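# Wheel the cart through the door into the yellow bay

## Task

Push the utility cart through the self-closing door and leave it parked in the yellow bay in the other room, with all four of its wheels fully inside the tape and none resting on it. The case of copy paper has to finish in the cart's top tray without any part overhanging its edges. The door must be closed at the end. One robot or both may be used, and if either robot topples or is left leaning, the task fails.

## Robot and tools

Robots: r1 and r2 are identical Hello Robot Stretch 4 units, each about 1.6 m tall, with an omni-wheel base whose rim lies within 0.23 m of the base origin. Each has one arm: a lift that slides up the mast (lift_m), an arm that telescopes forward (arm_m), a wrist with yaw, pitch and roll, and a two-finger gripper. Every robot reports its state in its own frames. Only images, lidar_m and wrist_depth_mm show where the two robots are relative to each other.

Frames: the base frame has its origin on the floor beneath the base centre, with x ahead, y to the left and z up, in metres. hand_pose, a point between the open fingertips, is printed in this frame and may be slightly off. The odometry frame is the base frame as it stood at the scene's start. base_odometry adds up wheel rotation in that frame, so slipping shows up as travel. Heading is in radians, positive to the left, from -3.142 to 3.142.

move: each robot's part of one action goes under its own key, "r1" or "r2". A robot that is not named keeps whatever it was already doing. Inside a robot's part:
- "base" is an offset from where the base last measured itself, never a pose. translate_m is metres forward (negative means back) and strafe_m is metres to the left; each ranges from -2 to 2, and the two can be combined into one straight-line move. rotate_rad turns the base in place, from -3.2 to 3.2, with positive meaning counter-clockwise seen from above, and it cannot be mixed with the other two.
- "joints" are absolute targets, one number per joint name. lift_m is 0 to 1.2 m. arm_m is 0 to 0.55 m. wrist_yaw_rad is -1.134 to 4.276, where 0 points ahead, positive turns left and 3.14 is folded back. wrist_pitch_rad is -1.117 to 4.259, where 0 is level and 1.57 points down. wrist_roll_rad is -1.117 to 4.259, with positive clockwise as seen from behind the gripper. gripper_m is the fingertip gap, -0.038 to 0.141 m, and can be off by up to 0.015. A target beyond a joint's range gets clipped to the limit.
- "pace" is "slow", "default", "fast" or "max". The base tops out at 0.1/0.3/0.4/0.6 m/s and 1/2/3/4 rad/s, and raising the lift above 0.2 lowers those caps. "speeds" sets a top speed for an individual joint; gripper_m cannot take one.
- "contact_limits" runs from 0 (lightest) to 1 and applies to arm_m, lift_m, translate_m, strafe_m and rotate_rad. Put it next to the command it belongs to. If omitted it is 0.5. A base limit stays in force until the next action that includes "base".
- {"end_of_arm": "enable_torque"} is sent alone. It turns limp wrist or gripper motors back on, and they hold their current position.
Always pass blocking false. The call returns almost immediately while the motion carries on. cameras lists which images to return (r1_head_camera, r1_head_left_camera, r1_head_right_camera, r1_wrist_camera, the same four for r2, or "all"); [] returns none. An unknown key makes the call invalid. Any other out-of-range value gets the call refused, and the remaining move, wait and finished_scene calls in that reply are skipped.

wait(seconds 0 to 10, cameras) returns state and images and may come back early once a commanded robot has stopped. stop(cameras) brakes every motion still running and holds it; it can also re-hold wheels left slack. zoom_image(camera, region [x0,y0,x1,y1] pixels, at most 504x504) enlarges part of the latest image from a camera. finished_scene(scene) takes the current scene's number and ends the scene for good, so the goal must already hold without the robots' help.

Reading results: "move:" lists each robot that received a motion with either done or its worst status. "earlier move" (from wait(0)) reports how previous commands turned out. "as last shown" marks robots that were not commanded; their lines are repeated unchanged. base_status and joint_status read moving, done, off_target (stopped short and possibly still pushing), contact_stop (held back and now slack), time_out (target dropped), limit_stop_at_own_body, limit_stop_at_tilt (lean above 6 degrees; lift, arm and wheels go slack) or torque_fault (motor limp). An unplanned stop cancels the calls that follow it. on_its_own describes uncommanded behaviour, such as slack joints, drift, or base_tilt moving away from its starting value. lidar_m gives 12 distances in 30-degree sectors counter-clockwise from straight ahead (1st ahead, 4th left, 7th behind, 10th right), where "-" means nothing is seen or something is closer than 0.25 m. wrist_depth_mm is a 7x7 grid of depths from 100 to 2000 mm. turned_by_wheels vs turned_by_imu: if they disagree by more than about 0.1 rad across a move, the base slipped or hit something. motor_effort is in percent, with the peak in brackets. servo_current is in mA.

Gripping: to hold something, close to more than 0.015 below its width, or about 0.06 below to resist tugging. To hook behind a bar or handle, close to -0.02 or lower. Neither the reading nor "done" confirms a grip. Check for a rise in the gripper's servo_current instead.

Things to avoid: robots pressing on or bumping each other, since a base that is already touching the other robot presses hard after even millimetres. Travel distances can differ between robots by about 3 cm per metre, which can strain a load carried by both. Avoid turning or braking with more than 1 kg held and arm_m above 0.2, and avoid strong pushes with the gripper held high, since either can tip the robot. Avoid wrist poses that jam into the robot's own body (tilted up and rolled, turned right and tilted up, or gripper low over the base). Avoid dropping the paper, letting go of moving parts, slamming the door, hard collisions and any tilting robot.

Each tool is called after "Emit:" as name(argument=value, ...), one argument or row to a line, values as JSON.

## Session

Emit:
wait(
  seconds=0,
)

Scene clock: 0.00 s.
r1.base_odometry: x=+0.000 y=+0.000 heading=+0.000
r1.turned_by_wheels: +0.000
r1.turned_by_imu: +0.000
r1.base_tilt: forward=-1.6 right=+1.3
r1.lidar_m: 0.96 1.73 2.02 2.40 3.92 1.59 0.85 0.76 0.78 0.89 0.77 0.77
r1.base_status: not commanded
r1.joint_positions: lift_m=+0.124 arm_m=+0.000 wrist_yaw_rad=+3.194 wrist_pitch_rad=+0.002 wrist_roll_rad=+0.000 gripper_m=+0.056
r1.joint_status: not commanded
r1.measured_speeds: all 0
r1.motor_effort: lift_m=+19 arm_m=-4 wheel_0=-2 wheel_1=+1 wheel_2=+0
r1.servo_current: wrist_yaw_rad=59 wrist_pitch_rad=46 wrist_roll_rad=46 gripper_m=39
r1.hand_pose: x=-0.1216 y=+0.0722 z=+0.3019 quat_wxyz=(-0.026, -0.001, +0.000, +1.000) (m; r1's base frame)
r1.wrist_depth_mm: - 135 - - - - - / - 135 135 - - - - / - 133 174 - - - - / 110 136 206 - - - - / 137 - - - - - - / - - 194 1118 193 1160 1138 / - 759 759 809 788 831 809
r2.base_odometry: x=+0.000 y=+0.000 heading=+0.000
r2.turned_by_wheels: +0.000
r2.turned_by_imu: +0.000
r2.base_tilt: forward=-0.6 right=+0.1
r2.lidar_m: 1.27 1.30 1.54 2.30 2.33 2.74 1.39 1.38 2.74 2.36 2.39 1.46
r2.base_status: not commanded
r2.joint_positions: lift_m=+0.200 arm_m=+0.000 wrist_yaw_rad=+3.211 wrist_pitch_rad=+0.001 wrist_roll_rad=+0.000 gripper_m=+0.056
r2.joint_status: not commanded
r2.measured_speeds: all 0
r2.motor_effort: lift_m=+18 arm_m=-4 wheel_0=-1 wheel_1=+1 wheel_2=+1
r2.servo_current: wrist_yaw_rad=46 wrist_pitch_rad=39 wrist_roll_rad=52 gripper_m=52
r2.hand_pose: x=-0.1229 y=+0.0671 z=+0.3779 quat_wxyz=(-0.035, -0.001, +0.000, +0.999) (m; r2's base frame)
r2.wrist_depth_mm: - - 137 - - - - / - - 137 - - - - / - 119 146 - - - - / - 141 176 - - - - / 215 - - - - - - / 213 1336 196 1281 192 1366 1205 / 200 244 946 112 - 904 891
pictures: r1_head_camera, r1_head_left_camera, r1_head_right_camera, r1_wrist_camera, r2_head_camera, r2_head_left_camera, r2_head_right_camera, r2_wrist_camera
Images, in order (width x height): r1_head_camera 420x560, r1_head_left_camera 420x672, r1_head_right_camera 420x672, r1_wrist_camera 616x392, r2_head_camera 420x560, r2_head_left_camera 420x672, r2_head_right_camera 420x672, r2_wrist_camera 616x392.

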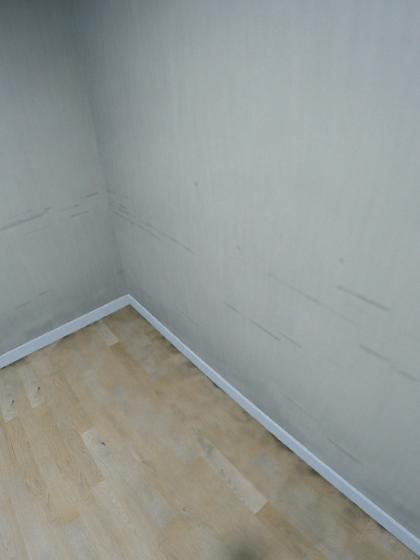

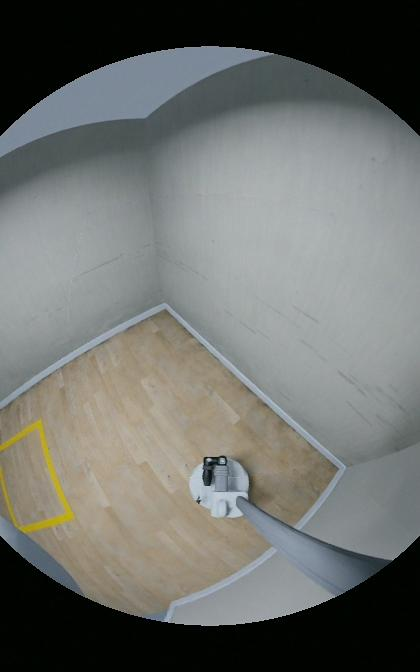

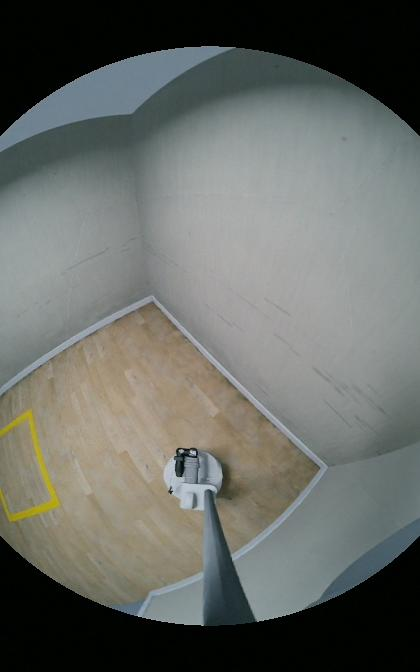

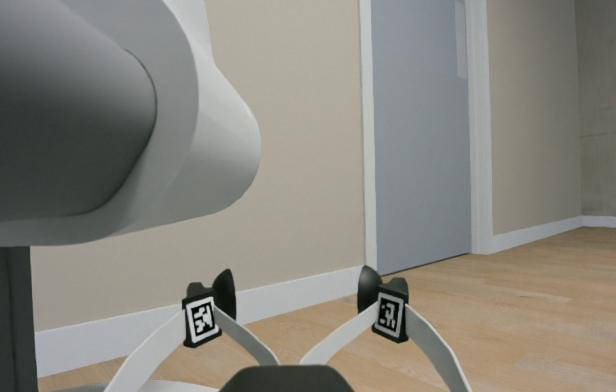

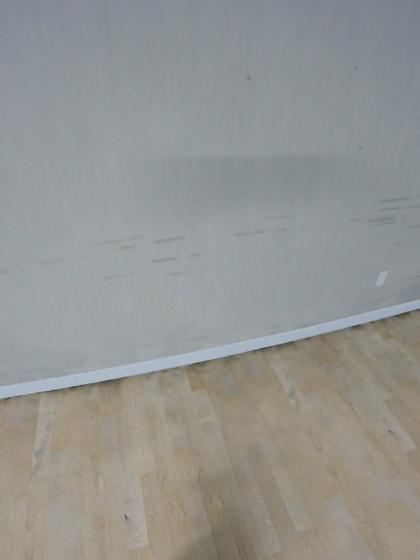

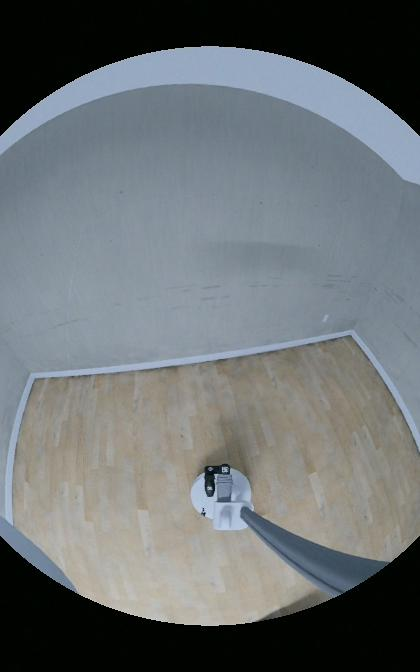

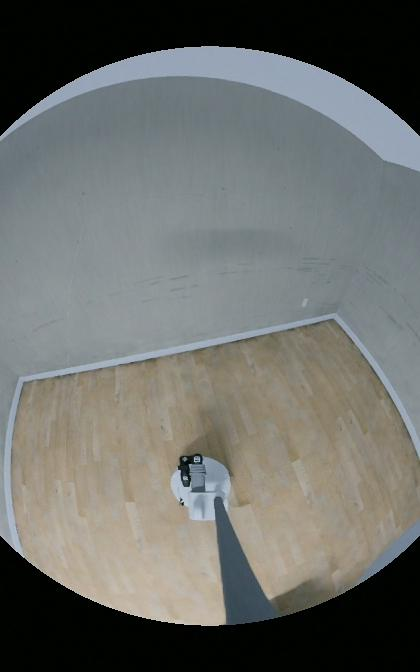

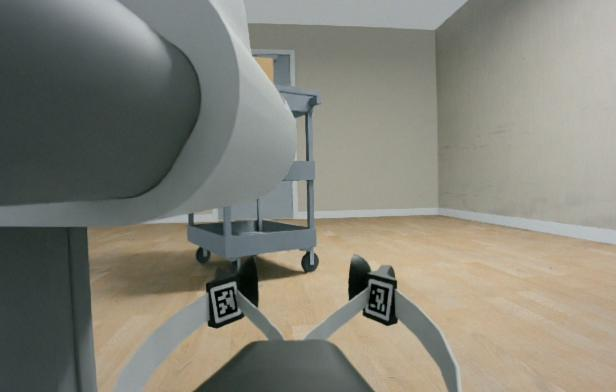

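Emit:
move(
  r1={"base":{"rotate_rad":2.4}},
  r2={"base":{"rotate_rad":-3.1}},
  blocking=false,
  cameras=[],
)

Emit:
wait(
  seconds=5,
  cameras=[],
)

Emit:
wait(
  seconds=2,
  cameras=["r1_head_camera","r1_head_left_camera","r1_head_right_camera","r2_head_camera","r2_head_left_camera","r2_head_right_camera"],
)

Scene clock: 7.70 s.
move: r1 moving; r2 moving
r1.base_odometry: x=+0.000 y=+0.000 heading=+0.253
r1.turned_by_wheels: +0.253
r1.turned_by_imu: +0.253
r1.base_tilt: forward=-1.6 right=+1.3
r1.lidar_m: 1.15 2.01 2.10 2.97 2.65 1.07 0.80 0.74 0.80 0.80 0.71 0.82
r1.base_status: rotate_rad moving
r1.joint_positions: lift_m=+0.124 arm_m=+0.000 wrist_yaw_rad=+3.194 wrist_pitch_rad=+0.002 wrist_roll_rad=+0.000 gripper_m=+0.056
r1.joint_status: not commanded
r1.measured_speeds: translate_m=+0.000 strafe_m=+0.000 rotate_rad=+0.974 lift_m=+0.000 arm_m=+0.000 wrist_yaw_rad=+0.000 wrist_pitch_rad=+0.000 wrist_roll_rad=+0.000
r1.motor_effort: lift_m=+19(20) arm_m=-4(4) wheel_0=-7(9) wheel_1=-6(7) wheel_2=-6(7)
r1.servo_current: wrist_yaw_rad=46(59) wrist_pitch_rad=39(52) wrist_roll_rad=33(65) gripper_m=39(46)
r1.hand_pose: x=-0.1216 y=+0.0722 z=+0.3019 quat_wxyz=(-0.026, -0.001, +0.000, +1.000) (m; r1's base frame)
r1.wrist_depth_mm: - 135 - - - - - / - 135 135 - - - 1808 / - 133 175 - - - - / 110 136 207 - - - - / 137 - - - - - 1576 / - - 194 991 193 1138 1138 / - 759 759 798 798 820 809
r2.base_odometry: x=+0.000 y=+0.000 heading=-0.252
r2.turned_by_wheels: -0.252
r2.turned_by_imu: -0.244
r2.base_tilt: forward=-0.7 right=+0.0
r2.lidar_m: 1.32 1.25 1.38 1.98 2.31 2.40 3.55 1.38 3.26 2.40 2.37 1.76
r2.base_status: rotate_rad moving
r2.joint_positions: lift_m=+0.200 arm_m=+0.000 wrist_yaw_rad=+3.211 wrist_pitch_rad=+0.001 wrist_roll_rad=+0.000 gripper_m=+0.056
r2.joint_status: not commanded
r2.measured_speeds: translate_m=+0.001 strafe_m=+0.000 rotate_rad=-0.977 lift_m=+0.000 arm_m=+0.000 wrist_yaw_rad=+0.000 wrist_pitch_rad=+0.000 wrist_roll_rad=+0.000
r2.motor_effort: lift_m=+18(18) arm_m=-4(4) wheel_0=+11(11) wheel_1=+9(10) wheel_2=+10(11)
r2.servo_current: wrist_yaw_rad=52(52) wrist_pitch_rad=46(46) wrist_roll_rad=52(65) gripper_m=46(52)
r2.hand_pose: x=-0.1229 y=+0.0671 z=+0.3779 quat_wxyz=(-0.035, -0.001, +0.000, +0.999) (m; r2's base frame)
r2.wrist_depth_mm: - - 137 - - - - / - - 137 - - - - / - 119 146 - - - - / - 141 176 - - - - / 215 1808 - - - - - / 203 1308 196 1366 192 1397 1229 / 200 243 960 112 - 917 891
pictures: none
No camera images: "cameras" was empty.

Scene clock: 9.67 s.
earlier move: r1 done; r2 moving
r1.base_odometry: x=+0.000 y=+0.000 heading=+2.400
r1.turned_by_wheels: +2.147
r1.turned_by_imu: +2.158
r1.base_tilt: forward=-1.6 right=+1.2
r1.lidar_m: 2.37 1.02 0.74 0.74 0.82 0.81 0.76 0.84 1.26 2.02 2.18 3.16
r1.base_status: done
r1.joint_positions: lift_m=+0.124 arm_m=+0.000 wrist_yaw_rad=+3.194 wrist_pitch_rad=+0.002 wrist_roll_rad=+0.000 gripper_m=+0.056
r1.joint_status: not commanded
r1.measured_speeds: all 0
r1.motor_effort: lift_m=+20(20) arm_m=-4(4) wheel_0=-3(10) wheel_1=-2(9) wheel_2=-1(8)
r1.servo_current: wrist_yaw_rad=59(65) wrist_pitch_rad=33(52) wrist_roll_rad=52(65) gripper_m=46(52)
r1.hand_pose: x=-0.1216 y=+0.0722 z=+0.3019 quat_wxyz=(-0.026, -0.001, +0.000, +1.000) (m; r1's base frame)
r1.wrist_depth_mm: - 135 - - - - - / - 135 135 - - - - / - 132 175 - - - - / 110 136 207 - - - - / - - - - - - - / - - 194 - 191 - - / - 809 768 164 798 - 759
r2.base_odometry: x=+0.000 y=+0.000 heading=-3.093
r2.turned_by_wheels: -2.841
r2.turned_by_imu: -2.764
r2.base_tilt: forward=-0.7 right=+0.1
r2.lidar_m: 1.36 1.60 2.61 2.35 2.25 1.41 1.29 1.29 1.63 2.30 2.34 2.90
r2.base_status: rotate_rad moving
r2.joint_positions: lift_m=+0.200 arm_m=+0.000 wrist_yaw_rad=+3.211 wrist_pitch_rad=+0.001 wrist_roll_rad=+0.000 gripper_m=+0.056
r2.joint_status: not commanded
r2.measured_speeds: translate_m=+0.000 strafe_m=-0.001 rotate_rad=-0.196 lift_m=+0.000 arm_m=+0.000 wrist_yaw_rad=+0.000 wrist_pitch_rad=+0.000 wrist_roll_rad=+0.000
r2.motor_effort: lift_m=+18(18) arm_m=-4(4) wheel_0=+1(14) wheel_1=+3(11) wheel_2=+5(11)
r2.servo_current: wrist_yaw_rad=46(52) wrist_pitch_rad=39(46) wrist_roll_rad=46(65) gripper_m=46(52)
r2.hand_pose: x=-0.1228 y=+0.0671 z=+0.3779 quat_wxyz=(-0.035, -0.001, +0.000, +0.999) (m; r2's base frame)
r2.wrist_depth_mm: - 114 137 - - - - / - 108 137 - - - - / - 120 148 236 - - - / - 141 166 - - - - / 216 - - - - - - / 204 1205 191 1205 191 1229 1205 / 201 245 976 112 - 917 891
wait: 1.97 of 5 s (r1 has come to rest)
pictures: none
No camera images: "cameras" was empty.

Scene clock: 10.03 s.
earlier move: r2 done
r1.base_odometry: x=+0.000 y=+0.000 heading=+2.400
r1.turned_by_wheels: +0.000
r1.turned_by_imu: +0.000
r1.base_tilt: forward=-1.6 right=+1.3
r1.lidar_m: 2.36 1.03 0.77 0.75 0.79 0.79 0.77 0.83 1.24 2.02 2.17 3.15
r1.base_status: done
r1.joint_positions: lift_m=+0.124 arm_m=+0.000 wrist_yaw_rad=+3.194 wrist_pitch_rad=+0.002 wrist_roll_rad=+0.000 gripper_m=+0.056
r1.joint_status: not commanded
r1.measured_speeds: all 0
r1.motor_effort: lift_m=+20(20) arm_m=-4(4) wheel_0=-2(10) wheel_1=-2(9) wheel_2=+0(8)
r1.servo_current: wrist_yaw_rad=39(65) wrist_pitch_rad=46(52) wrist_roll_rad=39(65) gripper_m=39(52)
r1.hand_pose: x=-0.1216 y=+0.0722 z=+0.3019 quat_wxyz=(-0.026, -0.001, +0.000, +1.000) (m; r1's base frame)
r1.wrist_depth_mm: - 135 - - - - - / - 135 135 - - - - / - 133 175 - - - - / 110 136 207 - - - - / - - - - - - - / - - 194 - 191 - - / - 820 759 164 798 - 759
r2.base_odometry: x=+0.000 y=+0.000 heading=-3.099
r2.turned_by_wheels: -0.007
r2.turned_by_imu: -0.006
r2.base_tilt: forward=-0.7 right=+0.1
r2.lidar_m: 1.40 1.59 2.62 2.35 2.24 1.42 1.30 1.27 1.61 2.32 2.33 2.88
r2.base_status: done
r2.joint_positions: lift_m=+0.200 arm_m=+0.000 wrist_yaw_rad=+3.211 wrist_pitch_rad=+0.001 wrist_roll_rad=+0.000 gripper_m=+0.056
r2.joint_status: not commanded
r2.measured_speeds: all 0
r2.motor_effort: lift_m=+18(18) arm_m=-4(4) wheel_0=+3(14) wheel_1=+2(11) wheel_2=+4(11)
r2.servo_current: wrist_yaw_rad=52(52) wrist_pitch_rad=39(46) wrist_roll_rad=46(65) gripper_m=52(52)
r2.hand_pose: x=-0.1228 y=+0.0671 z=+0.3779 quat_wxyz=(-0.035, -0.001, +0.000, +0.999) (m; r2's base frame)
r2.wrist_depth_mm: - 114 137 - - - - / - 108 137 - - - - / - 120 148 236 - - - / - 141 165 - - - - / 216 - - - - - - / 203 1205 191 1205 191 1255 1205 / 201 246 946 112 - 891 904
wait: 0.37 of 2 s (r2 has come to rest)
pictures: r1_head_camera, r1_head_left_camera, r1_head_right_camera, r2_head_camera, r2_head_left_camera, r2_head_right_camera
Images, in order (width x height): r1_head_camera 420x560, r1_head_left_camera 420x672, r1_head_right_camera 420x672, r2_head_camera 420x560, r2_head_left_camera 420x672, r2_head_right_camera 420x672.

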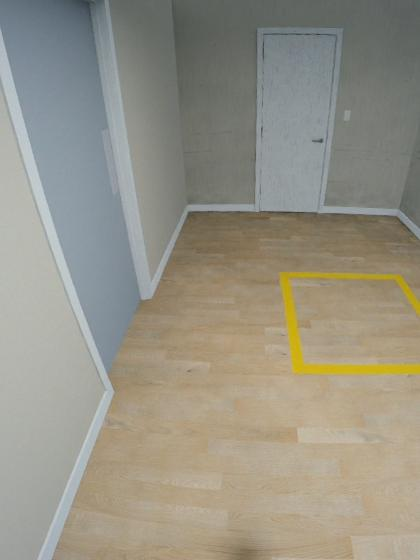

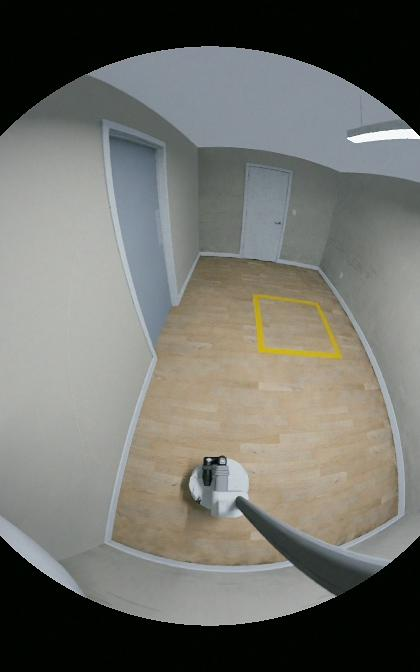

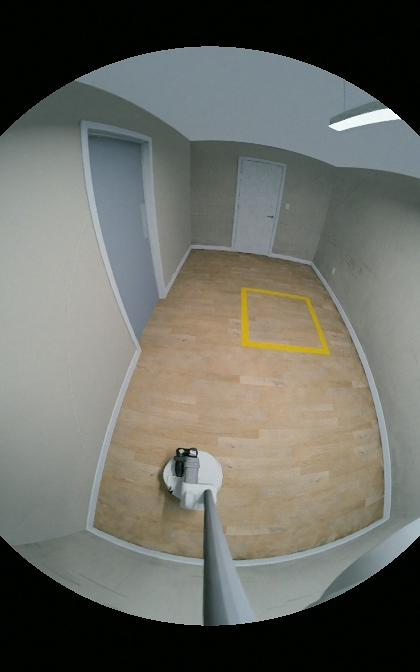

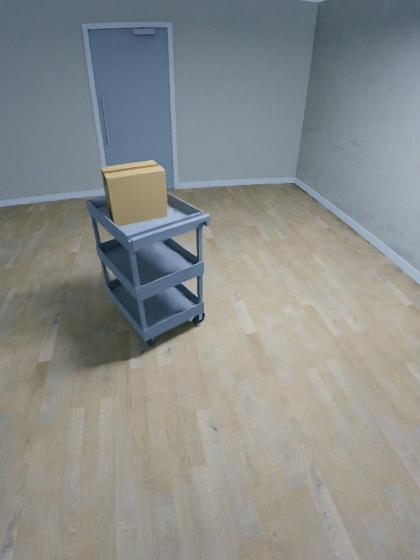

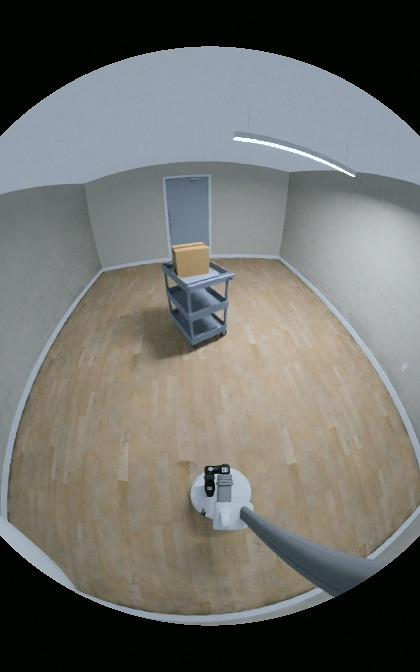

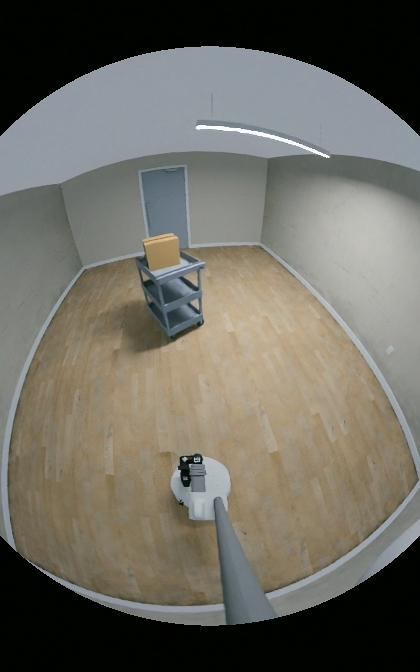

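Emit:
zoom_image(
  camera="r2_head_camera",
  region=[60, 140, 240, 380],
)

Scaled by 2.100 from the camera's 420x560 image, which has a finer 1200x1600 frame.

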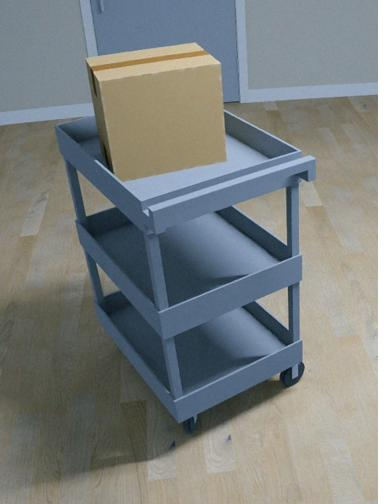

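Emit:
move(
  r1={"base":{"translate_m":1.2}},
  r2={"base":{"translate_m":0.3,"strafe_m":0.0},"joints":{"lift_m":0.689}},
  blocking=false,
  cameras=[],
)

Emit:
wait(
  seconds=7,
  cameras=[],
)

Emit:
move(
  r1={"base":{"rotate_rad":1.5}},
  r2={"joints":{"wrist_yaw_rad":0,"wrist_roll_rad":1.57,"gripper_m":0.12}},
  blocking=false,
  cameras=[],
)

Emit:
wait(
  seconds=2.5,
  cameras=[],
)

Emit:
wait(
  seconds=2,
  cameras=["r1_head_camera","r1_head_left_camera","r2_head_camera","r2_head_right_camera"],
)

Scene clock: 36.77 s.
move: r1 moving; r2 moving
r1.base_odometry: x=-0.023 y=+0.021 heading=+2.400
r1.turned_by_wheels: +0.000
r1.turned_by_imu: +0.000
r1.base_tilt: forward=-1.6 right=+1.3
r1.lidar_m: 2.33 0.98 0.77 0.74 0.82 0.82 0.80 0.85 1.27 2.03 2.15 3.13
r1.base_status: translate_m moving
r1.joint_positions: lift_m=+0.124 arm_m=+0.000 wrist_yaw_rad=+3.194 wrist_pitch_rad=+0.002 wrist_roll_rad=+0.000 gripper_m=+0.056
r1.joint_status: not commanded
r1.measured_speeds: translate_m=+0.122 strafe_m=+0.000 rotate_rad=+0.002 lift_m=+0.000 arm_m=+0.000 wrist_yaw_rad=+0.000 wrist_pitch_rad=+0.000 wrist_roll_rad=+0.000
r1.motor_effort: lift_m=+19(20) arm_m=-4(4) wheel_0=+6(8) wheel_1=+5(7) wheel_2=-8(9)
r1.servo_current: wrist_yaw_rad=78(78) wrist_pitch_rad=39(46) wrist_roll_rad=39(52) gripper_m=39(46)
r1.hand_pose: x=-0.1216 y=+0.0722 z=+0.3019 quat_wxyz=(-0.026, -0.001, +0.000, +1.000) (m; r1's base frame)
r1.wrist_depth_mm: - 135 - - - - - / - 135 145 - - - - / - 132 173 - - - - / 110 136 205 - - - - / - - - - - - - / - - 194 - 191 - - / - 820 750 798 798 778 809
r2.base_odometry: x=-0.031 y=-0.001 heading=-3.099
r2.turned_by_wheels: +0.000
r2.turned_by_imu: +0.000
r2.base_tilt: forward=-0.7 right=+0.0
r2.lidar_m: 1.34 1.50 2.64 2.35 2.27 1.46 1.28 1.33 1.65 2.31 2.32 2.87
r2.base_status: translate_m moving; strafe_m moving
r2.joint_positions: lift_m=+0.238 arm_m=+0.000 wrist_yaw_rad=+3.211 wrist_pitch_rad=+0.001 wrist_roll_rad=+0.000 gripper_m=+0.056
r2.joint_status: lift_m moving
r2.measured_speeds: translate_m=+0.123 strafe_m=+0.000 rotate_rad=+0.002 lift_m=+0.146 arm_m=+0.000 wrist_yaw_rad=+0.000 wrist_pitch_rad=+0.000 wrist_roll_rad=+0.000
r2.motor_effort: lift_m=+23(24) arm_m=-4(4) wheel_0=+3(11) wheel_1=+6(9) wheel_2=-12(12)
r2.servo_current: wrist_yaw_rad=39(52) wrist_pitch_rad=39(46) wrist_roll_rad=33(52) gripper_m=46(52)
r2.hand_pose: x=-0.1228 y=+0.0671 z=+0.4157 quat_wxyz=(-0.035, -0.001, +0.000, +0.999) (m; r2's base frame)
r2.wrist_depth_mm: - - 137 - - - - / - 108 137 - - - - / - 120 147 234 - - - / - 141 164 - - - - / 216 - - - - - - / 202 1255 192 1182 190 1366 1281 / 201 245 1042 112 - 976 946
pictures: none
No camera images: "cameras" was empty.

Scene clock: 39.17 s.
earlier move: r1 moving; r2 done
r1.base_odometry: x=-0.509 y=+0.467 heading=+2.400
r1.turned_by_wheels: +0.000
r1.turned_by_imu: +0.000
r1.base_tilt: forward=-1.6 right=+1.3
r1.lidar_m: 2.23 1.05 0.72 0.68 0.74 1.14 1.45 1.55 2.12 2.04 2.20 3.23
r1.base_status: translate_m moving
r1.joint_positions: lift_m=+0.124 arm_m=+0.000 wrist_yaw_rad=+3.194 wrist_pitch_rad=+0.002 wrist_roll_rad=+0.000 gripper_m=+0.056
r1.joint_status: not commanded
r1.measured_speeds: translate_m=+0.300 strafe_m=+0.000 rotate_rad=-0.003 lift_m=+0.000 arm_m=+0.000 wrist_yaw_rad=+0.000 wrist_pitch_rad=+0.000 wrist_roll_rad=+0.000
r1.motor_effort: lift_m=+20(20) arm_m=-4(4) wheel_0=+5(9) wheel_1=+4(7) wheel_2=-6(10)
r1.servo_current: wrist_yaw_rad=65(78) wrist_pitch_rad=39(52) wrist_roll_rad=59(72) gripper_m=39(52)
r1.hand_pose: x=-0.1216 y=+0.0722 z=+0.3019 quat_wxyz=(-0.026, -0.001, +0.000, +1.000) (m; r1's base frame)
r1.wrist_depth_mm: - 135 - - - - - / - 135 135 - - - - / - 132 172 - - - - / 110 135 203 - - - - / - - - - - - - / 1229 1229 198 1205 193 1160 1025 / - 820 768 788 788 831 809
r2.base_odometry: x=-0.300 y=-0.013 heading=-3.099
r2.turned_by_wheels: +0.000
r2.turned_by_imu: +0.001
r2.base_tilt: forward=-0.7 right=+0.1
r2.lidar_m: 1.09 1.11 2.67 2.38 2.44 1.77 1.58 1.59 1.96 2.27 2.29 2.84
r2.base_status: done
r2.joint_positions: lift_m=+0.689 arm_m=+0.000 wrist_yaw_rad=+3.211 wrist_pitch_rad=+0.001 wrist_roll_rad=+0.000 gripper_m=+0.056
r2.joint_status: all done
r2.measured_speeds: all 0
r2.motor_effort: lift_m=+21(25) arm_m=-4(4) wheel_0=+4(11) wheel_1=+4(9) wheel_2=-4(14)
r2.servo_current: wrist_yaw_rad=46(52) wrist_pitch_rad=39(46) wrist_roll_rad=52(59) gripper_m=46(59)
r2.hand_pose: x=-0.1228 y=+0.0671 z=+0.8666 quat_wxyz=(-0.035, -0.001, +0.000, +0.999) (m; r2's base frame)
r2.wrist_depth_mm: - 114 137 - - - - / - 108 137 - - - - / - 120 148 236 - - - / - 141 165 - - - - / 216 - - - - - - / 204 - 189 - 189 - - / 202 125 - 112 - - 1808
wait: 2.40 of 7 s (r2 has come to rest)
pictures: none
No camera images: "cameras" was empty.

Scene clock: 39.67 s.
earlier move: r1 replaced
move: r1 moving; r2 moving
r1.base_odometry: x=-0.602 y=+0.540 heading=+2.652
r1.turned_by_wheels: +0.252
r1.turned_by_imu: +0.253
r1.base_tilt: forward=-1.6 right=+1.3
r1.lidar_m: 1.36 0.88 0.69 0.67 0.84 1.56 1.60 1.91 2.10 2.11 2.57 3.10
r1.base_status: translate_m replaced; rotate_rad moving
r1.joint_positions: lift_m=+0.124 arm_m=+0.000 wrist_yaw_rad=+3.194 wrist_pitch_rad=+0.002 wrist_roll_rad=+0.000 gripper_m=+0.056
r1.joint_status: not commanded
r1.measured_speeds: translate_m=+0.178 strafe_m=+0.000 rotate_rad=+0.979 lift_m=+0.000 arm_m=+0.000 wrist_yaw_rad=+0.000 wrist_pitch_rad=+0.000 wrist_roll_rad=+0.000
r1.motor_effort: lift_m=+20(20) arm_m=-4(4) wheel_0=-11(11) wheel_1=-4(6) wheel_2=-5(5)
r1.servo_current: wrist_yaw_rad=59(65) wrist_pitch_rad=46(46) wrist_roll_rad=52(59) gripper_m=39(46)
r1.hand_pose: x=-0.1216 y=+0.0722 z=+0.3019 quat_wxyz=(-0.026, -0.001, +0.000, +1.000) (m; r1's base frame)
r1.wrist_depth_mm: - 135 - - - - - / - 135 135 - - - - / - 132 175 - - - - / 110 136 207 - - - - / 137 - - - - - - / 1229 1229 198 1205 193 1138 1118 / - 820 768 798 798 831 798
r2.base_odometry: x=-0.300 y=-0.013 heading=-3.099
r2.turned_by_wheels: +0.000
r2.turned_by_imu: +0.000
r2.base_tilt: forward=-0.7 right=+0.1
r2.lidar_m: 1.10 1.08 2.66 2.41 2.46 1.75 1.58 1.60 1.97 2.27 2.28 2.85
r2.base_status: not commanded
r2.joint_positions: lift_m=+0.689 arm_m=+0.000 wrist_yaw_rad=+2.650 wrist_pitch_rad=+0.001 wrist_roll_rad=+0.588 gripper_m=+0.075
r2.joint_status: wrist_yaw_rad moving; wrist_roll_rad moving; gripper_m moving
r2.measured_speeds: translate_m=+0.000 strafe_m=+0.000 rotate_rad=+0.000 lift_m=+0.000 arm_m=+0.000 wrist_yaw_rad=-1.737 wrist_pitch_rad=+0.000 wrist_roll_rad=+1.820
r2.motor_effort: lift_m=+21(21) arm_m=-4(4) wheel_0=+4(4) wheel_1=+4(4) wheel_2=-4(5)
r2.servo_current: wrist_yaw_rad=104(143) wrist_pitch_rad=33(46) wrist_roll_rad=65(111) gripper_m=104(104)
r2.hand_pose: x=-0.0420 y=+0.2133 z=+0.8666 quat_wxyz=(+0.233, +0.070, +0.281, +0.928) (m; r2's base frame)
r2.wrist_depth_mm: - - - - - - - / - - - - - - - / - - - - - - - / - - - - - - - / - - - - - - 1863 / 241 - 191 - 191 1708 1397 / - 127 - 112 1708 1366 1182
pictures: none
No camera images: "cameras" was empty.

Scene clock: 41.17 s.
earlier move: r1 done; r2 moving
r1.base_odometry: x=-0.660 y=+0.551 heading=-2.383
r1.turned_by_wheels: +1.247
r1.turned_by_imu: +1.254
r1.base_tilt: forward=-1.6 right=+1.3
r1.lidar_m: 0.64 0.68 0.91 1.61 1.72 2.22 2.12 2.22 3.04 2.63 1.02 0.67
r1.base_status: done
r1.joint_positions: lift_m=+0.124 arm_m=+0.000 wrist_yaw_rad=+3.194 wrist_pitch_rad=+0.002 wrist_roll_rad=+0.000 gripper_m=+0.056
r1.joint_status: not commanded
r1.measured_speeds: all 0
r1.motor_effort: lift_m=+19(20) arm_m=-4(4) wheel_0=-1(13) wheel_1=-1(9) wheel_2=+1(5)
r1.servo_current: wrist_yaw_rad=39(72) wrist_pitch_rad=39(52) wrist_roll_rad=33(65) gripper_m=46(46)
r1.hand_pose: x=-0.1216 y=+0.0722 z=+0.3019 quat_wxyz=(-0.026, -0.001, +0.000, +1.000) (m; r1's base frame)
r1.wrist_depth_mm: - 135 - - - - - / - 135 146 - - - - / - 133 175 - - - - / 110 136 223 - - - - / 137 - - - - - - / - 1229 198 1205 193 1160 1118 / 809 809 759 798 798 831 798
r2.base_odometry: x=-0.300 y=-0.013 heading=-3.099
r2.turned_by_wheels: +0.000
r2.turned_by_imu: +0.000
r2.base_tilt: forward=-0.7 right=+0.1
r2.lidar_m: 1.08 1.07 2.68 2.39 2.47 1.76 1.57 1.59 1.94 2.27 2.28 2.85
r2.base_status: not commanded
r2.joint_positions: lift_m=+0.689 arm_m=+0.000 wrist_yaw_rad=+0.052 wrist_pitch_rad=+0.001 wrist_roll_rad=+1.568 gripper_m=+0.120
r2.joint_status: wrist_yaw_rad moving; wrist_roll_rad moving; the others done
r2.measured_speeds: translate_m=+0.000 strafe_m=+0.000 rotate_rad=+0.000 lift_m=+0.000 arm_m=+0.000 wrist_yaw_rad=-1.537 wrist_pitch_rad=+0.000 wrist_roll_rad=+0.000
r2.motor_effort: lift_m=+21(21) arm_m=-4(4) wheel_0=+4(4) wheel_1=+4(4) wheel_2=-4(5)
r2.servo_current: wrist_yaw_rad=72(143) wrist_pitch_rad=39(46) wrist_roll_rad=65(111) gripper_m=39(104)
r2.hand_pose: x=+0.4634 y=-0.0725 z=+0.8666 quat_wxyz=(+0.708, +0.706, +0.019, +0.018) (m; r2's base frame)
r2.wrist_depth_mm: - - - - - 1756 1229 / - - - - - 1756 1229 / - - - - - 1808 1229 / - - - - - 1756 1160 / - - - 1229 1618 1618 1060 / - - 199 960 199 - 946 / - - - 112 - 1708 1255
wait: 1.50 of 2.5 s (r1 has come to rest)
pictures: none
No camera images: "cameras" was empty.

Scene clock: 41.67 s.
earlier move: r2 done
r1.base_odometry: x=-0.660 y=+0.551 heading=-2.383
r1.turned_by_wheels: +0.000
r1.turned_by_imu: +0.000
r1.base_tilt: forward=-1.6 right=+1.3
r1.lidar_m: 0.64 0.65 0.93 1.61 1.71 2.21 2.10 2.24 3.05 2.64 1.05 0.68
r1.base_status: done
r1.joint_positions: lift_m=+0.124 arm_m=+0.000 wrist_yaw_rad=+3.194 wrist_pitch_rad=+0.002 wrist_roll_rad=+0.000 gripper_m=+0.056
r1.joint_status: not commanded
r1.measured_speeds: all 0
r1.motor_effort: lift_m=+20(20) arm_m=-4(4) wheel_0=-1(13) wheel_1=-2(9) wheel_2=+1(5)
r1.servo_current: wrist_yaw_rad=33(72) wrist_pitch_rad=39(52) wrist_roll_rad=33(65) gripper_m=39(46)
r1.hand_pose: x=-0.1216 y=+0.0722 z=+0.3019 quat_wxyz=(-0.026, -0.001, +0.000, +1.000) (m; r1's base frame)
r1.wrist_depth_mm: - 135 - - - - - / - 135 146 - - - - / - 133 175 - - - - / 110 136 223 - - - - / 137 - - - - - - / - 1229 198 1229 193 1160 1138 / 809 809 759 809 788 831 798
r2.base_odometry: x=-0.300 y=-0.013 heading=-3.099
r2.turned_by_wheels: +0.000
r2.turned_by_imu: +0.000
r2.base_tilt: forward=-0.7 right=+0.1
r2.lidar_m: 1.08 1.08 2.65 2.39 2.43 1.76 1.57 1.60 1.97 2.25 2.29 2.82
r2.base_status: not commanded
r2.joint_positions: lift_m=+0.689 arm_m=+0.000 wrist_yaw_rad=+0.003 wrist_pitch_rad=+0.001 wrist_roll_rad=+1.568 gripper_m=+0.120
r2.joint_status: all done
r2.measured_speeds: all 0
r2.motor_effort: lift_m=+21(21) arm_m=-4(4) wheel_0=+4(4) wheel_1=+4(4) wheel_2=-4(5)
r2.servo_current: wrist_yaw_rad=52(143) wrist_pitch_rad=39(46) wrist_roll_rad=46(111) gripper_m=46(104)
r2.hand_pose: x=+0.4596 y=-0.0866 z=+0.8666 quat_wxyz=(+0.708, +0.706, +0.001, +0.001) (m; r2's base frame)
r2.wrist_depth_mm: - - - - - 1808 1205 / - - - - - 1756 1205 / - - - - - 1756 1255 / - - - - - 1808 1182 / - - - - - 1708 1098 / - - 198 1025 196 - 1008 / - - - 112 - 931 931
wait: 0.50 of 2 s (r2 has come to rest)
pictures: r1_head_camera, r1_head_left_camera, r2_head_camera, r2_head_right_camera
Images, in order (width x height): r1_head_camera 420x560, r1_head_left_camera 420x672, r2_head_camera 420x560, r2_head_right_camera 420x672.

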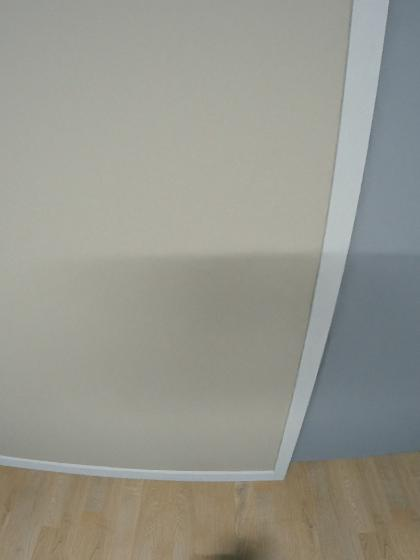

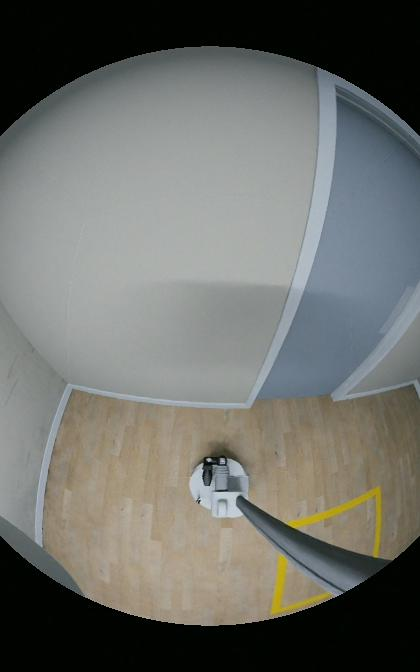

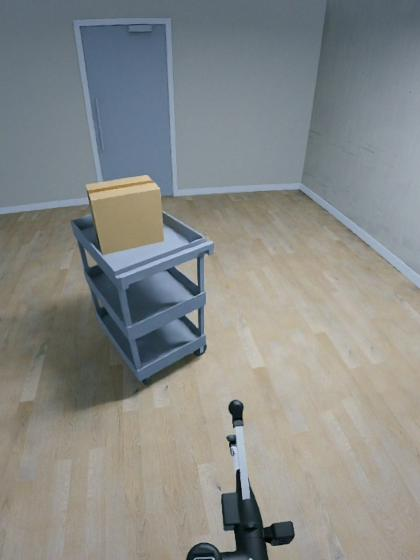

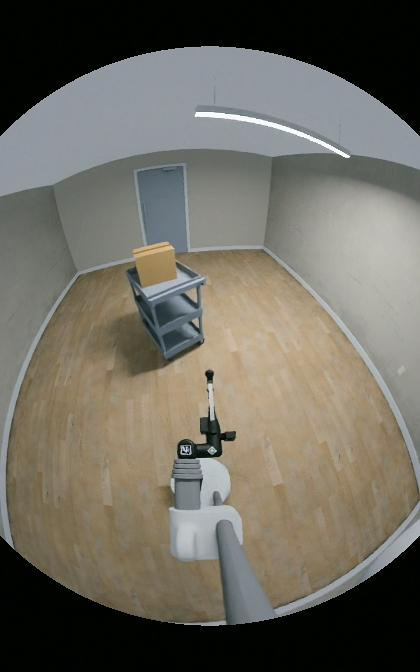

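Emit:
move(
  r1={"base":{"strafe_m":-0.65}},
  blocking=false,
  cameras=[],
)

Emit:
wait(
  seconds=5,
  cameras=["r1_head_camera","r1_head_right_camera"],
)

Scene clock: 48.70 s.
move: r1 moving
r1.base_odometry: x=-0.685 y=+0.577 heading=-2.383
r1.turned_by_wheels: +0.000
r1.turned_by_imu: -0.001
r1.base_tilt: forward=-1.6 right=+1.2
r1.lidar_m: 0.62 0.65 0.94 1.66 1.72 2.21 2.08 2.22 3.06 2.67 1.05 0.67
r1.base_status: strafe_m moving
r1.joint_positions: lift_m=+0.124 arm_m=+0.000 wrist_yaw_rad=+3.194 wrist_pitch_rad=+0.002 wrist_roll_rad=+0.000 gripper_m=+0.056
r1.joint_status: not commanded
r1.measured_speeds: translate_m=+0.000 strafe_m=-0.141 rotate_rad=-0.002 lift_m=+0.000 arm_m=+0.000 wrist_yaw_rad=+0.000 wrist_pitch_rad=+0.000 wrist_roll_rad=+0.000
r1.motor_effort: lift_m=+19(20) arm_m=-4(4) wheel_0=+9(10) wheel_1=-8(9) wheel_2=+1(3)
r1.servo_current: wrist_yaw_rad=52(52) wrist_pitch_rad=33(46) wrist_roll_rad=59(59) gripper_m=46(46)
r1.hand_pose: x=-0.1216 y=+0.0722 z=+0.3019 quat_wxyz=(-0.026, -0.001, +0.000, +1.000) (m; r1's base frame)
r1.wrist_depth_mm: - 135 - - - - - / - 135 146 - - - - / - 133 175 - - - - / 110 136 224 - - - - / 137 - - - - - - / 1229 1229 198 1205 193 1160 1138 / - 820 759 798 788 820 809
r2: as last shown
r2.lidar_m: 1.09 1.08 2.70 2.39 2.43 1.75 1.59 1.57 1.98 2.24 2.28 2.84
r2.servo_current: wrist_yaw_rad=46(59) wrist_pitch_rad=46(46) wrist_roll_rad=46(52) gripper_m=46(52)
r2.wrist_depth_mm: - - - - - 1756 1205 / - - - - - 1756 1229 / - - - - - 1808 1255 / - - - - - 1808 1182 / - - - - - 1661 1138 / - - 199 1008 196 - 1042 / - - - 112 - - 946
pictures: none
No camera images: "cameras" was empty.

Scene clock: 51.70 s.
earlier move: r1 done
r1.base_odometry: x=-1.107 y=+1.023 heading=-2.383
r1.turned_by_wheels: +0.000
r1.turned_by_imu: -0.004
r1.base_tilt: forward=-1.6 right=+1.2
r1.lidar_m: 0.71 0.74 0.93 2.25 2.37 2.19 2.09 2.21 2.56 2.43 0.96 0.77
r1.base_status: done
r1.joint_positions: lift_m=+0.124 arm_m=+0.000 wrist_yaw_rad=+3.194 wrist_pitch_rad=+0.002 wrist_roll_rad=+0.000 gripper_m=+0.056
r1.joint_status: not commanded
r1.measured_speeds: all 0
r1.motor_effort: lift_m=+19(20) arm_m=-4(4) wheel_0=+1(12) wheel_1=-1(11) wheel_2=+0(3)
r1.servo_current: wrist_yaw_rad=46(65) wrist_pitch_rad=39(52) wrist_roll_rad=59(72) gripper_m=46(46)
r1.hand_pose: x=-0.1216 y=+0.0722 z=+0.3019 quat_wxyz=(-0.026, -0.001, +0.000, +1.000) (m; r1's base frame)
r1.wrist_depth_mm: - 135 - - - - - / - 135 141 - - - - / - 134 175 - - - - / 109 135 215 - - - - / 137 - - - - - - / 1229 1229 198 1205 193 1160 1118 / - 820 759 164 798 831 798
r2.base_odometry: x=-0.300 y=-0.013 heading=-3.099
r2.turned_by_wheels: +0.000
r2.turned_by_imu: +0.000
r2.base_tilt: forward=-0.7 right=+0.1
r2.lidar_m: 1.07 1.09 2.69 2.38 2.44 1.76 1.57 1.60 1.97 2.25 2.26 2.86
r2.base_status: not commanded
r2.joint_positions: lift_m=+0.689 arm_m=+0.000 wrist_yaw_rad=+0.003 wrist_pitch_rad=+0.001 wrist_roll_rad=+1.568 gripper_m=+0.120
r2.joint_status: not commanded
r2.measured_speeds: all 0
r2.motor_effort: lift_m=+21(21) arm_m=-4(4) wheel_0=+4(4) wheel_1=+3(4) wheel_2=-5(5)
r2.servo_current: wrist_yaw_rad=46(59) wrist_pitch_rad=46(46) wrist_roll_rad=46(59) gripper_m=46(59)
r2.hand_pose: x=+0.4596 y=-0.0866 z=+0.8666 quat_wxyz=(+0.708, +0.706, +0.001, +0.001) (m; r2's base frame)
r2.wrist_depth_mm: - - - - - 1756 1229 / - - - - - 1808 1229 / - - - - - 1808 1255 / - - - - - 1863 1182 / - - - - - 1661 1138 / - - 198 1042 196 - 1025 / - - - 112 - - 946
wait: 3.00 of 5 s (r1 has come to rest)
pictures: r1_head_camera, r1_head_right_camera
Images, in order (width x height): r1_head_camera 420x560, r1_head_right_camera 420x672.

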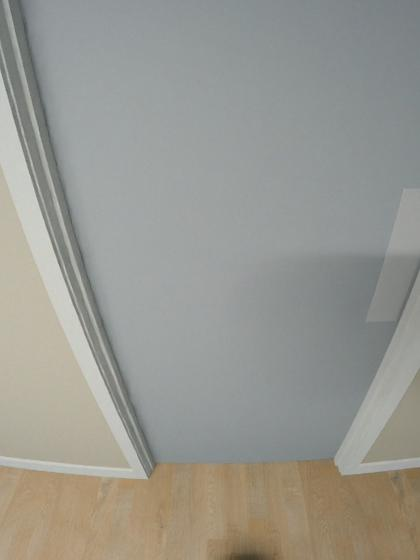

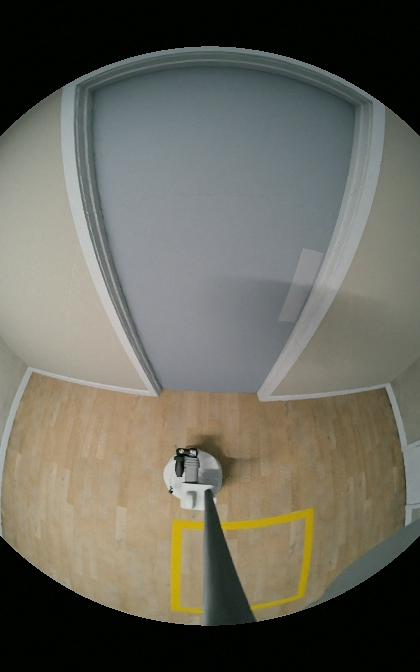

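Emit:
move(
  r1={"base":{"strafe_m":-0.12}},
  blocking=false,
  cameras=[],
)

Emit:
wait(
  seconds=2,
  cameras=[],
)

Emit:
move(
  r1={"base":{"translate_m":1.3},"contact_limits":{"translate_m":0.8},"pace":"slow"},
  blocking=false,
  cameras=[],
)

Emit:
wait(
  seconds=10,
  cameras=["r1_head_camera","r1_head_left_camera","r2_head_camera"],
)

Scene clock: 61.57 s.
move: r1 moving
r1.base_odometry: x=-1.132 y=+1.049 heading=-2.383
r1.turned_by_wheels: +0.000
r1.turned_by_imu: +0.000
r1.base_tilt: forward=-1.6 right=+1.3
r1.lidar_m: 0.70 0.74 0.95 2.30 2.41 2.20 2.11 2.22 2.49 2.42 0.96 0.75
r1.base_status: strafe_m moving
r1.joint_positions: lift_m=+0.124 arm_m=+0.000 wrist_yaw_rad=+3.194 wrist_pitch_rad=+0.002 wrist_roll_rad=+0.000 gripper_m=+0.056
r1.joint_status: not commanded
r1.measured_speeds: translate_m=+0.000 strafe_m=-0.141 rotate_rad=+0.001 lift_m=+0.000 arm_m=+0.000 wrist_yaw_rad=+0.000 wrist_pitch_rad=+0.000 wrist_roll_rad=+0.000
r1.motor_effort: lift_m=+19(20) arm_m=-4(4) wheel_0=+7(10) wheel_1=-9(10) wheel_2=-1(1)
r1.servo_current: wrist_yaw_rad=52(59) wrist_pitch_rad=46(46) wrist_roll_rad=52(59) gripper_m=39(46)
r1.hand_pose: x=-0.1216 y=+0.0722 z=+0.3019 quat_wxyz=(-0.026, -0.001, +0.000, +1.000) (m; r1's base frame)
r1.wrist_depth_mm: - 135 - - - - - / - 135 144 - - - - / - 132 172 - - - - / 110 136 220 - - - - / 137 - - - - - - / 1229 1205 199 1205 193 1160 1118 / - 809 759 164 798 831 798
r2: as last shown
r2.lidar_m: 1.08 1.07 2.71 2.38 2.45 1.76 1.57 1.60 1.98 2.26 2.29 2.84
r2.motor_effort: lift_m=+21(21) arm_m=-4(4) wheel_0=+3(4) wheel_1=+4(4) wheel_2=-5(5)
r2.servo_current: wrist_yaw_rad=52(59) wrist_pitch_rad=52(52) wrist_roll_rad=52(59) gripper_m=52(59)
r2.wrist_depth_mm: - - - - - 1808 1205 / - - - - - 1808 1229 / - - - - - 1808 1255 / - - - - - 1756 1205 / - - - - - 1661 1118 / - - 199 1008 196 - 1025 / - - - 112 - - 917
pictures: none
No camera images: "cameras" was empty.

Scene clock: 62.63 s.
earlier move: r1 done
r1.base_odometry: x=-1.189 y=+1.110 heading=-2.383
r1.turned_by_wheels: +0.000
r1.turned_by_imu: -0.001
r1.base_tilt: forward=-1.6 right=+1.3
r1.lidar_m: 0.71 0.75 0.93 2.38 2.50 2.23 2.11 2.23 2.43 2.34 0.97 0.75
r1.base_status: done
r1.joint_positions: lift_m=+0.124 arm_m=+0.000 wrist_yaw_rad=+3.194 wrist_pitch_rad=+0.002 wrist_roll_rad=+0.000 gripper_m=+0.056
r1.joint_status: not commanded
r1.measured_speeds: all 0
r1.motor_effort: lift_m=+20(20) arm_m=-4(4) wheel_0=+1(12) wheel_1=+0(10) wheel_2=+0(1)
r1.servo_current: wrist_yaw_rad=33(72) wrist_pitch_rad=52(52) wrist_roll_rad=59(59) gripper_m=46(52)
r1.hand_pose: x=-0.1216 y=+0.0722 z=+0.3019 quat_wxyz=(-0.026, -0.001, +0.000, +1.000) (m; r1's base frame)
r1.wrist_depth_mm: - 135 - - - - - / - 135 142 - - - - / - 134 165 - - - - / 109 135 215 - - - - / 137 - - - - - - / 1255 1255 198 1205 191 1160 1118 / - 820 759 798 798 820 809
r2.base_odometry: x=-0.300 y=-0.013 heading=-3.099
r2.turned_by_wheels: +0.000
r2.turned_by_imu: +0.000
r2.base_tilt: forward=-0.7 right=+0.1
r2.lidar_m: 1.09 1.08 2.69 2.39 2.43 1.75 1.57 1.59 1.99 2.26 2.26 2.83
r2.base_status: not commanded
r2.joint_positions: lift_m=+0.689 arm_m=+0.000 wrist_yaw_rad=+0.003 wrist_pitch_rad=+0.001 wrist_roll_rad=+1.568 gripper_m=+0.120
r2.joint_status: not commanded
r2.measured_speeds: all 0
r2.motor_effort: lift_m=+21(21) arm_m=-4(4) wheel_0=+4(4) wheel_1=+4(4) wheel_2=-4(5)
r2.servo_current: wrist_yaw_rad=46(59) wrist_pitch_rad=39(52) wrist_roll_rad=52(59) gripper_m=52(59)
r2.hand_pose: x=+0.4596 y=-0.0866 z=+0.8666 quat_wxyz=(+0.708, +0.706, +0.001, +0.001) (m; r2's base frame)
r2.wrist_depth_mm: - - - - - 1808 1205 / - - - - - 1808 1255 / - - - - - 1863 1229 / - - - - - 1708 1182 / - - - - - 1708 1118 / - - 199 1042 196 - 991 / - - - 112 - - 931
wait: 1.07 of 2 s (r1 has come to rest)
pictures: none
No camera images: "cameras" was empty.

Scene clock: 63.13 s.
move: r1 moving
r1.base_odometry: x=-1.198 y=+1.101 heading=-2.383
r1.turned_by_wheels: +0.000
r1.turned_by_imu: +0.000
r1.base_tilt: forward=-1.6 right=+1.3
r1.lidar_m: 0.70 0.75 0.91 2.38 2.47 2.24 2.12 2.24 2.43 2.33 0.94 0.75
r1.base_status: translate_m moving
r1.joint_positions: lift_m=+0.124 arm_m=+0.000 wrist_yaw_rad=+3.194 wrist_pitch_rad=+0.002 wrist_roll_rad=+0.000 gripper_m=+0.056
r1.joint_status: not commanded
r1.measured_speeds: translate_m=+0.050 strafe_m=+0.000 rotate_rad=+0.000 lift_m=+0.000 arm_m=+0.000 wrist_yaw_rad=+0.000 wrist_pitch_rad=+0.000 wrist_roll_rad=+0.000
r1.motor_effort: lift_m=+19(20) arm_m=-4(4) wheel_0=+4(7) wheel_1=+4(7) wheel_2=-5(7)
r1.servo_current: wrist_yaw_rad=46(72) wrist_pitch_rad=39(46) wrist_roll_rad=39(59) gripper_m=46(46)
r1.contact_limits: translate_m 0.8
r1.hand_pose: x=-0.1216 y=+0.0722 z=+0.3019 quat_wxyz=(-0.026, -0.001, +0.000, +1.000) (m; r1's base frame)
r1.wrist_depth_mm: - 135 - - - - - / - 135 142 - - - - / - 134 165 - - - - / 109 136 215 - - - - / 137 - - - - - - / 1229 1229 198 1205 191 1138 1138 / - 820 759 809 788 820 798
r2: as last shown
r2.lidar_m: 1.08 1.11 2.68 2.37 2.44 1.77 1.58 1.58 2.00 2.26 2.29 2.82
r2.servo_current: wrist_yaw_rad=46(65) wrist_pitch_rad=39(46) wrist_roll_rad=46(52) gripper_m=52(52)
r2.wrist_depth_mm: - - - - - 1756 1205 / - - - - - 1863 1255 / - - - - - 1808 1229 / - - - - - 1863 1160 / - - - - - 1708 1118 / - - 198 1025 196 - 1025 / - - - 112 - - 931
pictures: none
No camera images: "cameras" was empty.

Scene clock: 73.13 s.
earlier move: r1 moving
r1.base_odometry: x=-1.915 y=+0.422 heading=-2.382
r1.turned_by_wheels: +0.001
r1.turned_by_imu: +0.031
r1.base_tilt: forward=-1.5 right=+1.3
r1.lidar_m: 0.25 0.25 - 0.25 0.34 3.20 3.12 3.25 0.45 0.80 2.44 3.42
r1.base_status: translate_m moving
r1.joint_positions: lift_m=+0.124 arm_m=+0.000 wrist_yaw_rad=+3.196 wrist_pitch_rad=+0.002 wrist_roll_rad=+0.000 gripper_m=+0.056
r1.joint_status: not commanded
r1.measured_speeds: translate_m=+0.100 strafe_m=+0.000 rotate_rad=+0.002 lift_m=+0.000 arm_m=+0.000 wrist_yaw_rad=+0.000 wrist_pitch_rad=+0.000 wrist_roll_rad=+0.000
r1.motor_effort: lift_m=+19(20) arm_m=+4(15) wheel_0=+5(29) wheel_1=+16(24) wheel_2=-11(28)
r1.servo_current: wrist_yaw_rad=59(137) wrist_pitch_rad=46(52) wrist_roll_rad=33(78) gripper_m=39(52)
r1.contact_limits: translate_m 0.8
r1.hand_pose: x=-0.1219 y=+0.0715 z=+0.3019 quat_wxyz=(-0.027, -0.001, +0.000, +1.000) (m; r1's base frame)
r1.wrist_depth_mm: - 133 133 - - - - / - 116 133 - - - - / - 125 135 - - - - / - 134 186 - - - - / 137 - - - - - - / - 1229 198 1229 193 1182 1118 / - 809 759 798 788 831 798
r2.base_odometry: x=-0.300 y=-0.013 heading=-3.099
r2.turned_by_wheels: +0.000
r2.turned_by_imu: +0.001
r2.base_tilt: forward=-0.7 right=+0.0
r2.lidar_m: 1.10 1.10 2.67 2.39 2.45 1.74 1.59 1.60 1.97 2.26 2.29 2.84
r2.base_status: not commanded
r2.joint_positions: lift_m=+0.689 arm_m=+0.000 wrist_yaw_rad=+0.003 wrist_pitch_rad=+0.001 wrist_roll_rad=+1.568 gripper_m=+0.120
r2.joint_status: not commanded
r2.measured_speeds: all 0
r2.motor_effort: lift_m=+21(21) arm_m=-4(4) wheel_0=+3(4) wheel_1=+4(4) wheel_2=-4(5)
r2.servo_current: wrist_yaw_rad=52(65) wrist_pitch_rad=39(52) wrist_roll_rad=59(65) gripper_m=52(59)
r2.hand_pose: x=+0.4596 y=-0.0866 z=+0.8666 quat_wxyz=(+0.708, +0.706, +0.001, +0.001) (m; r2's base frame)
r2.wrist_depth_mm: - - - - - 1808 1205 / - - - - - 1756 1229 / - - - - - 1808 1255 / - - - - - 1808 1182 / - - - - - 1661 1118 / - - 199 1025 196 - 1008 / - - - 112 - - 931
wait: 10.00 s; no rest
pictures: r1_head_camera, r1_head_left_camera, r2_head_camera
Images, in order (width x height): r1_head_camera 420x560, r1_head_left_camera 420x672, r2_head_camera 420x560.

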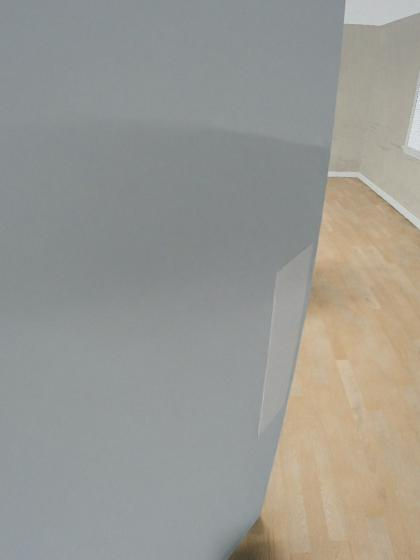

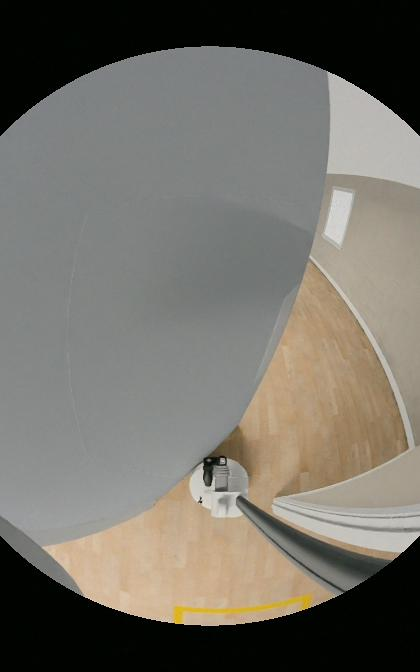

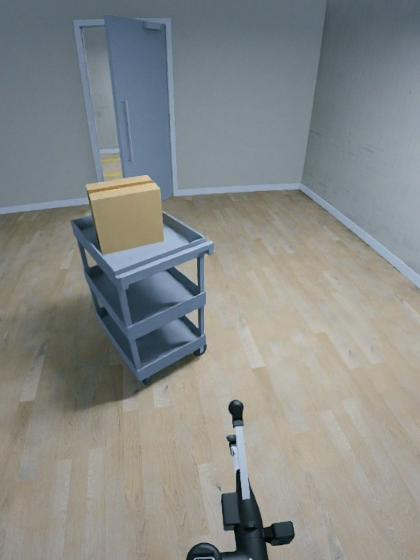

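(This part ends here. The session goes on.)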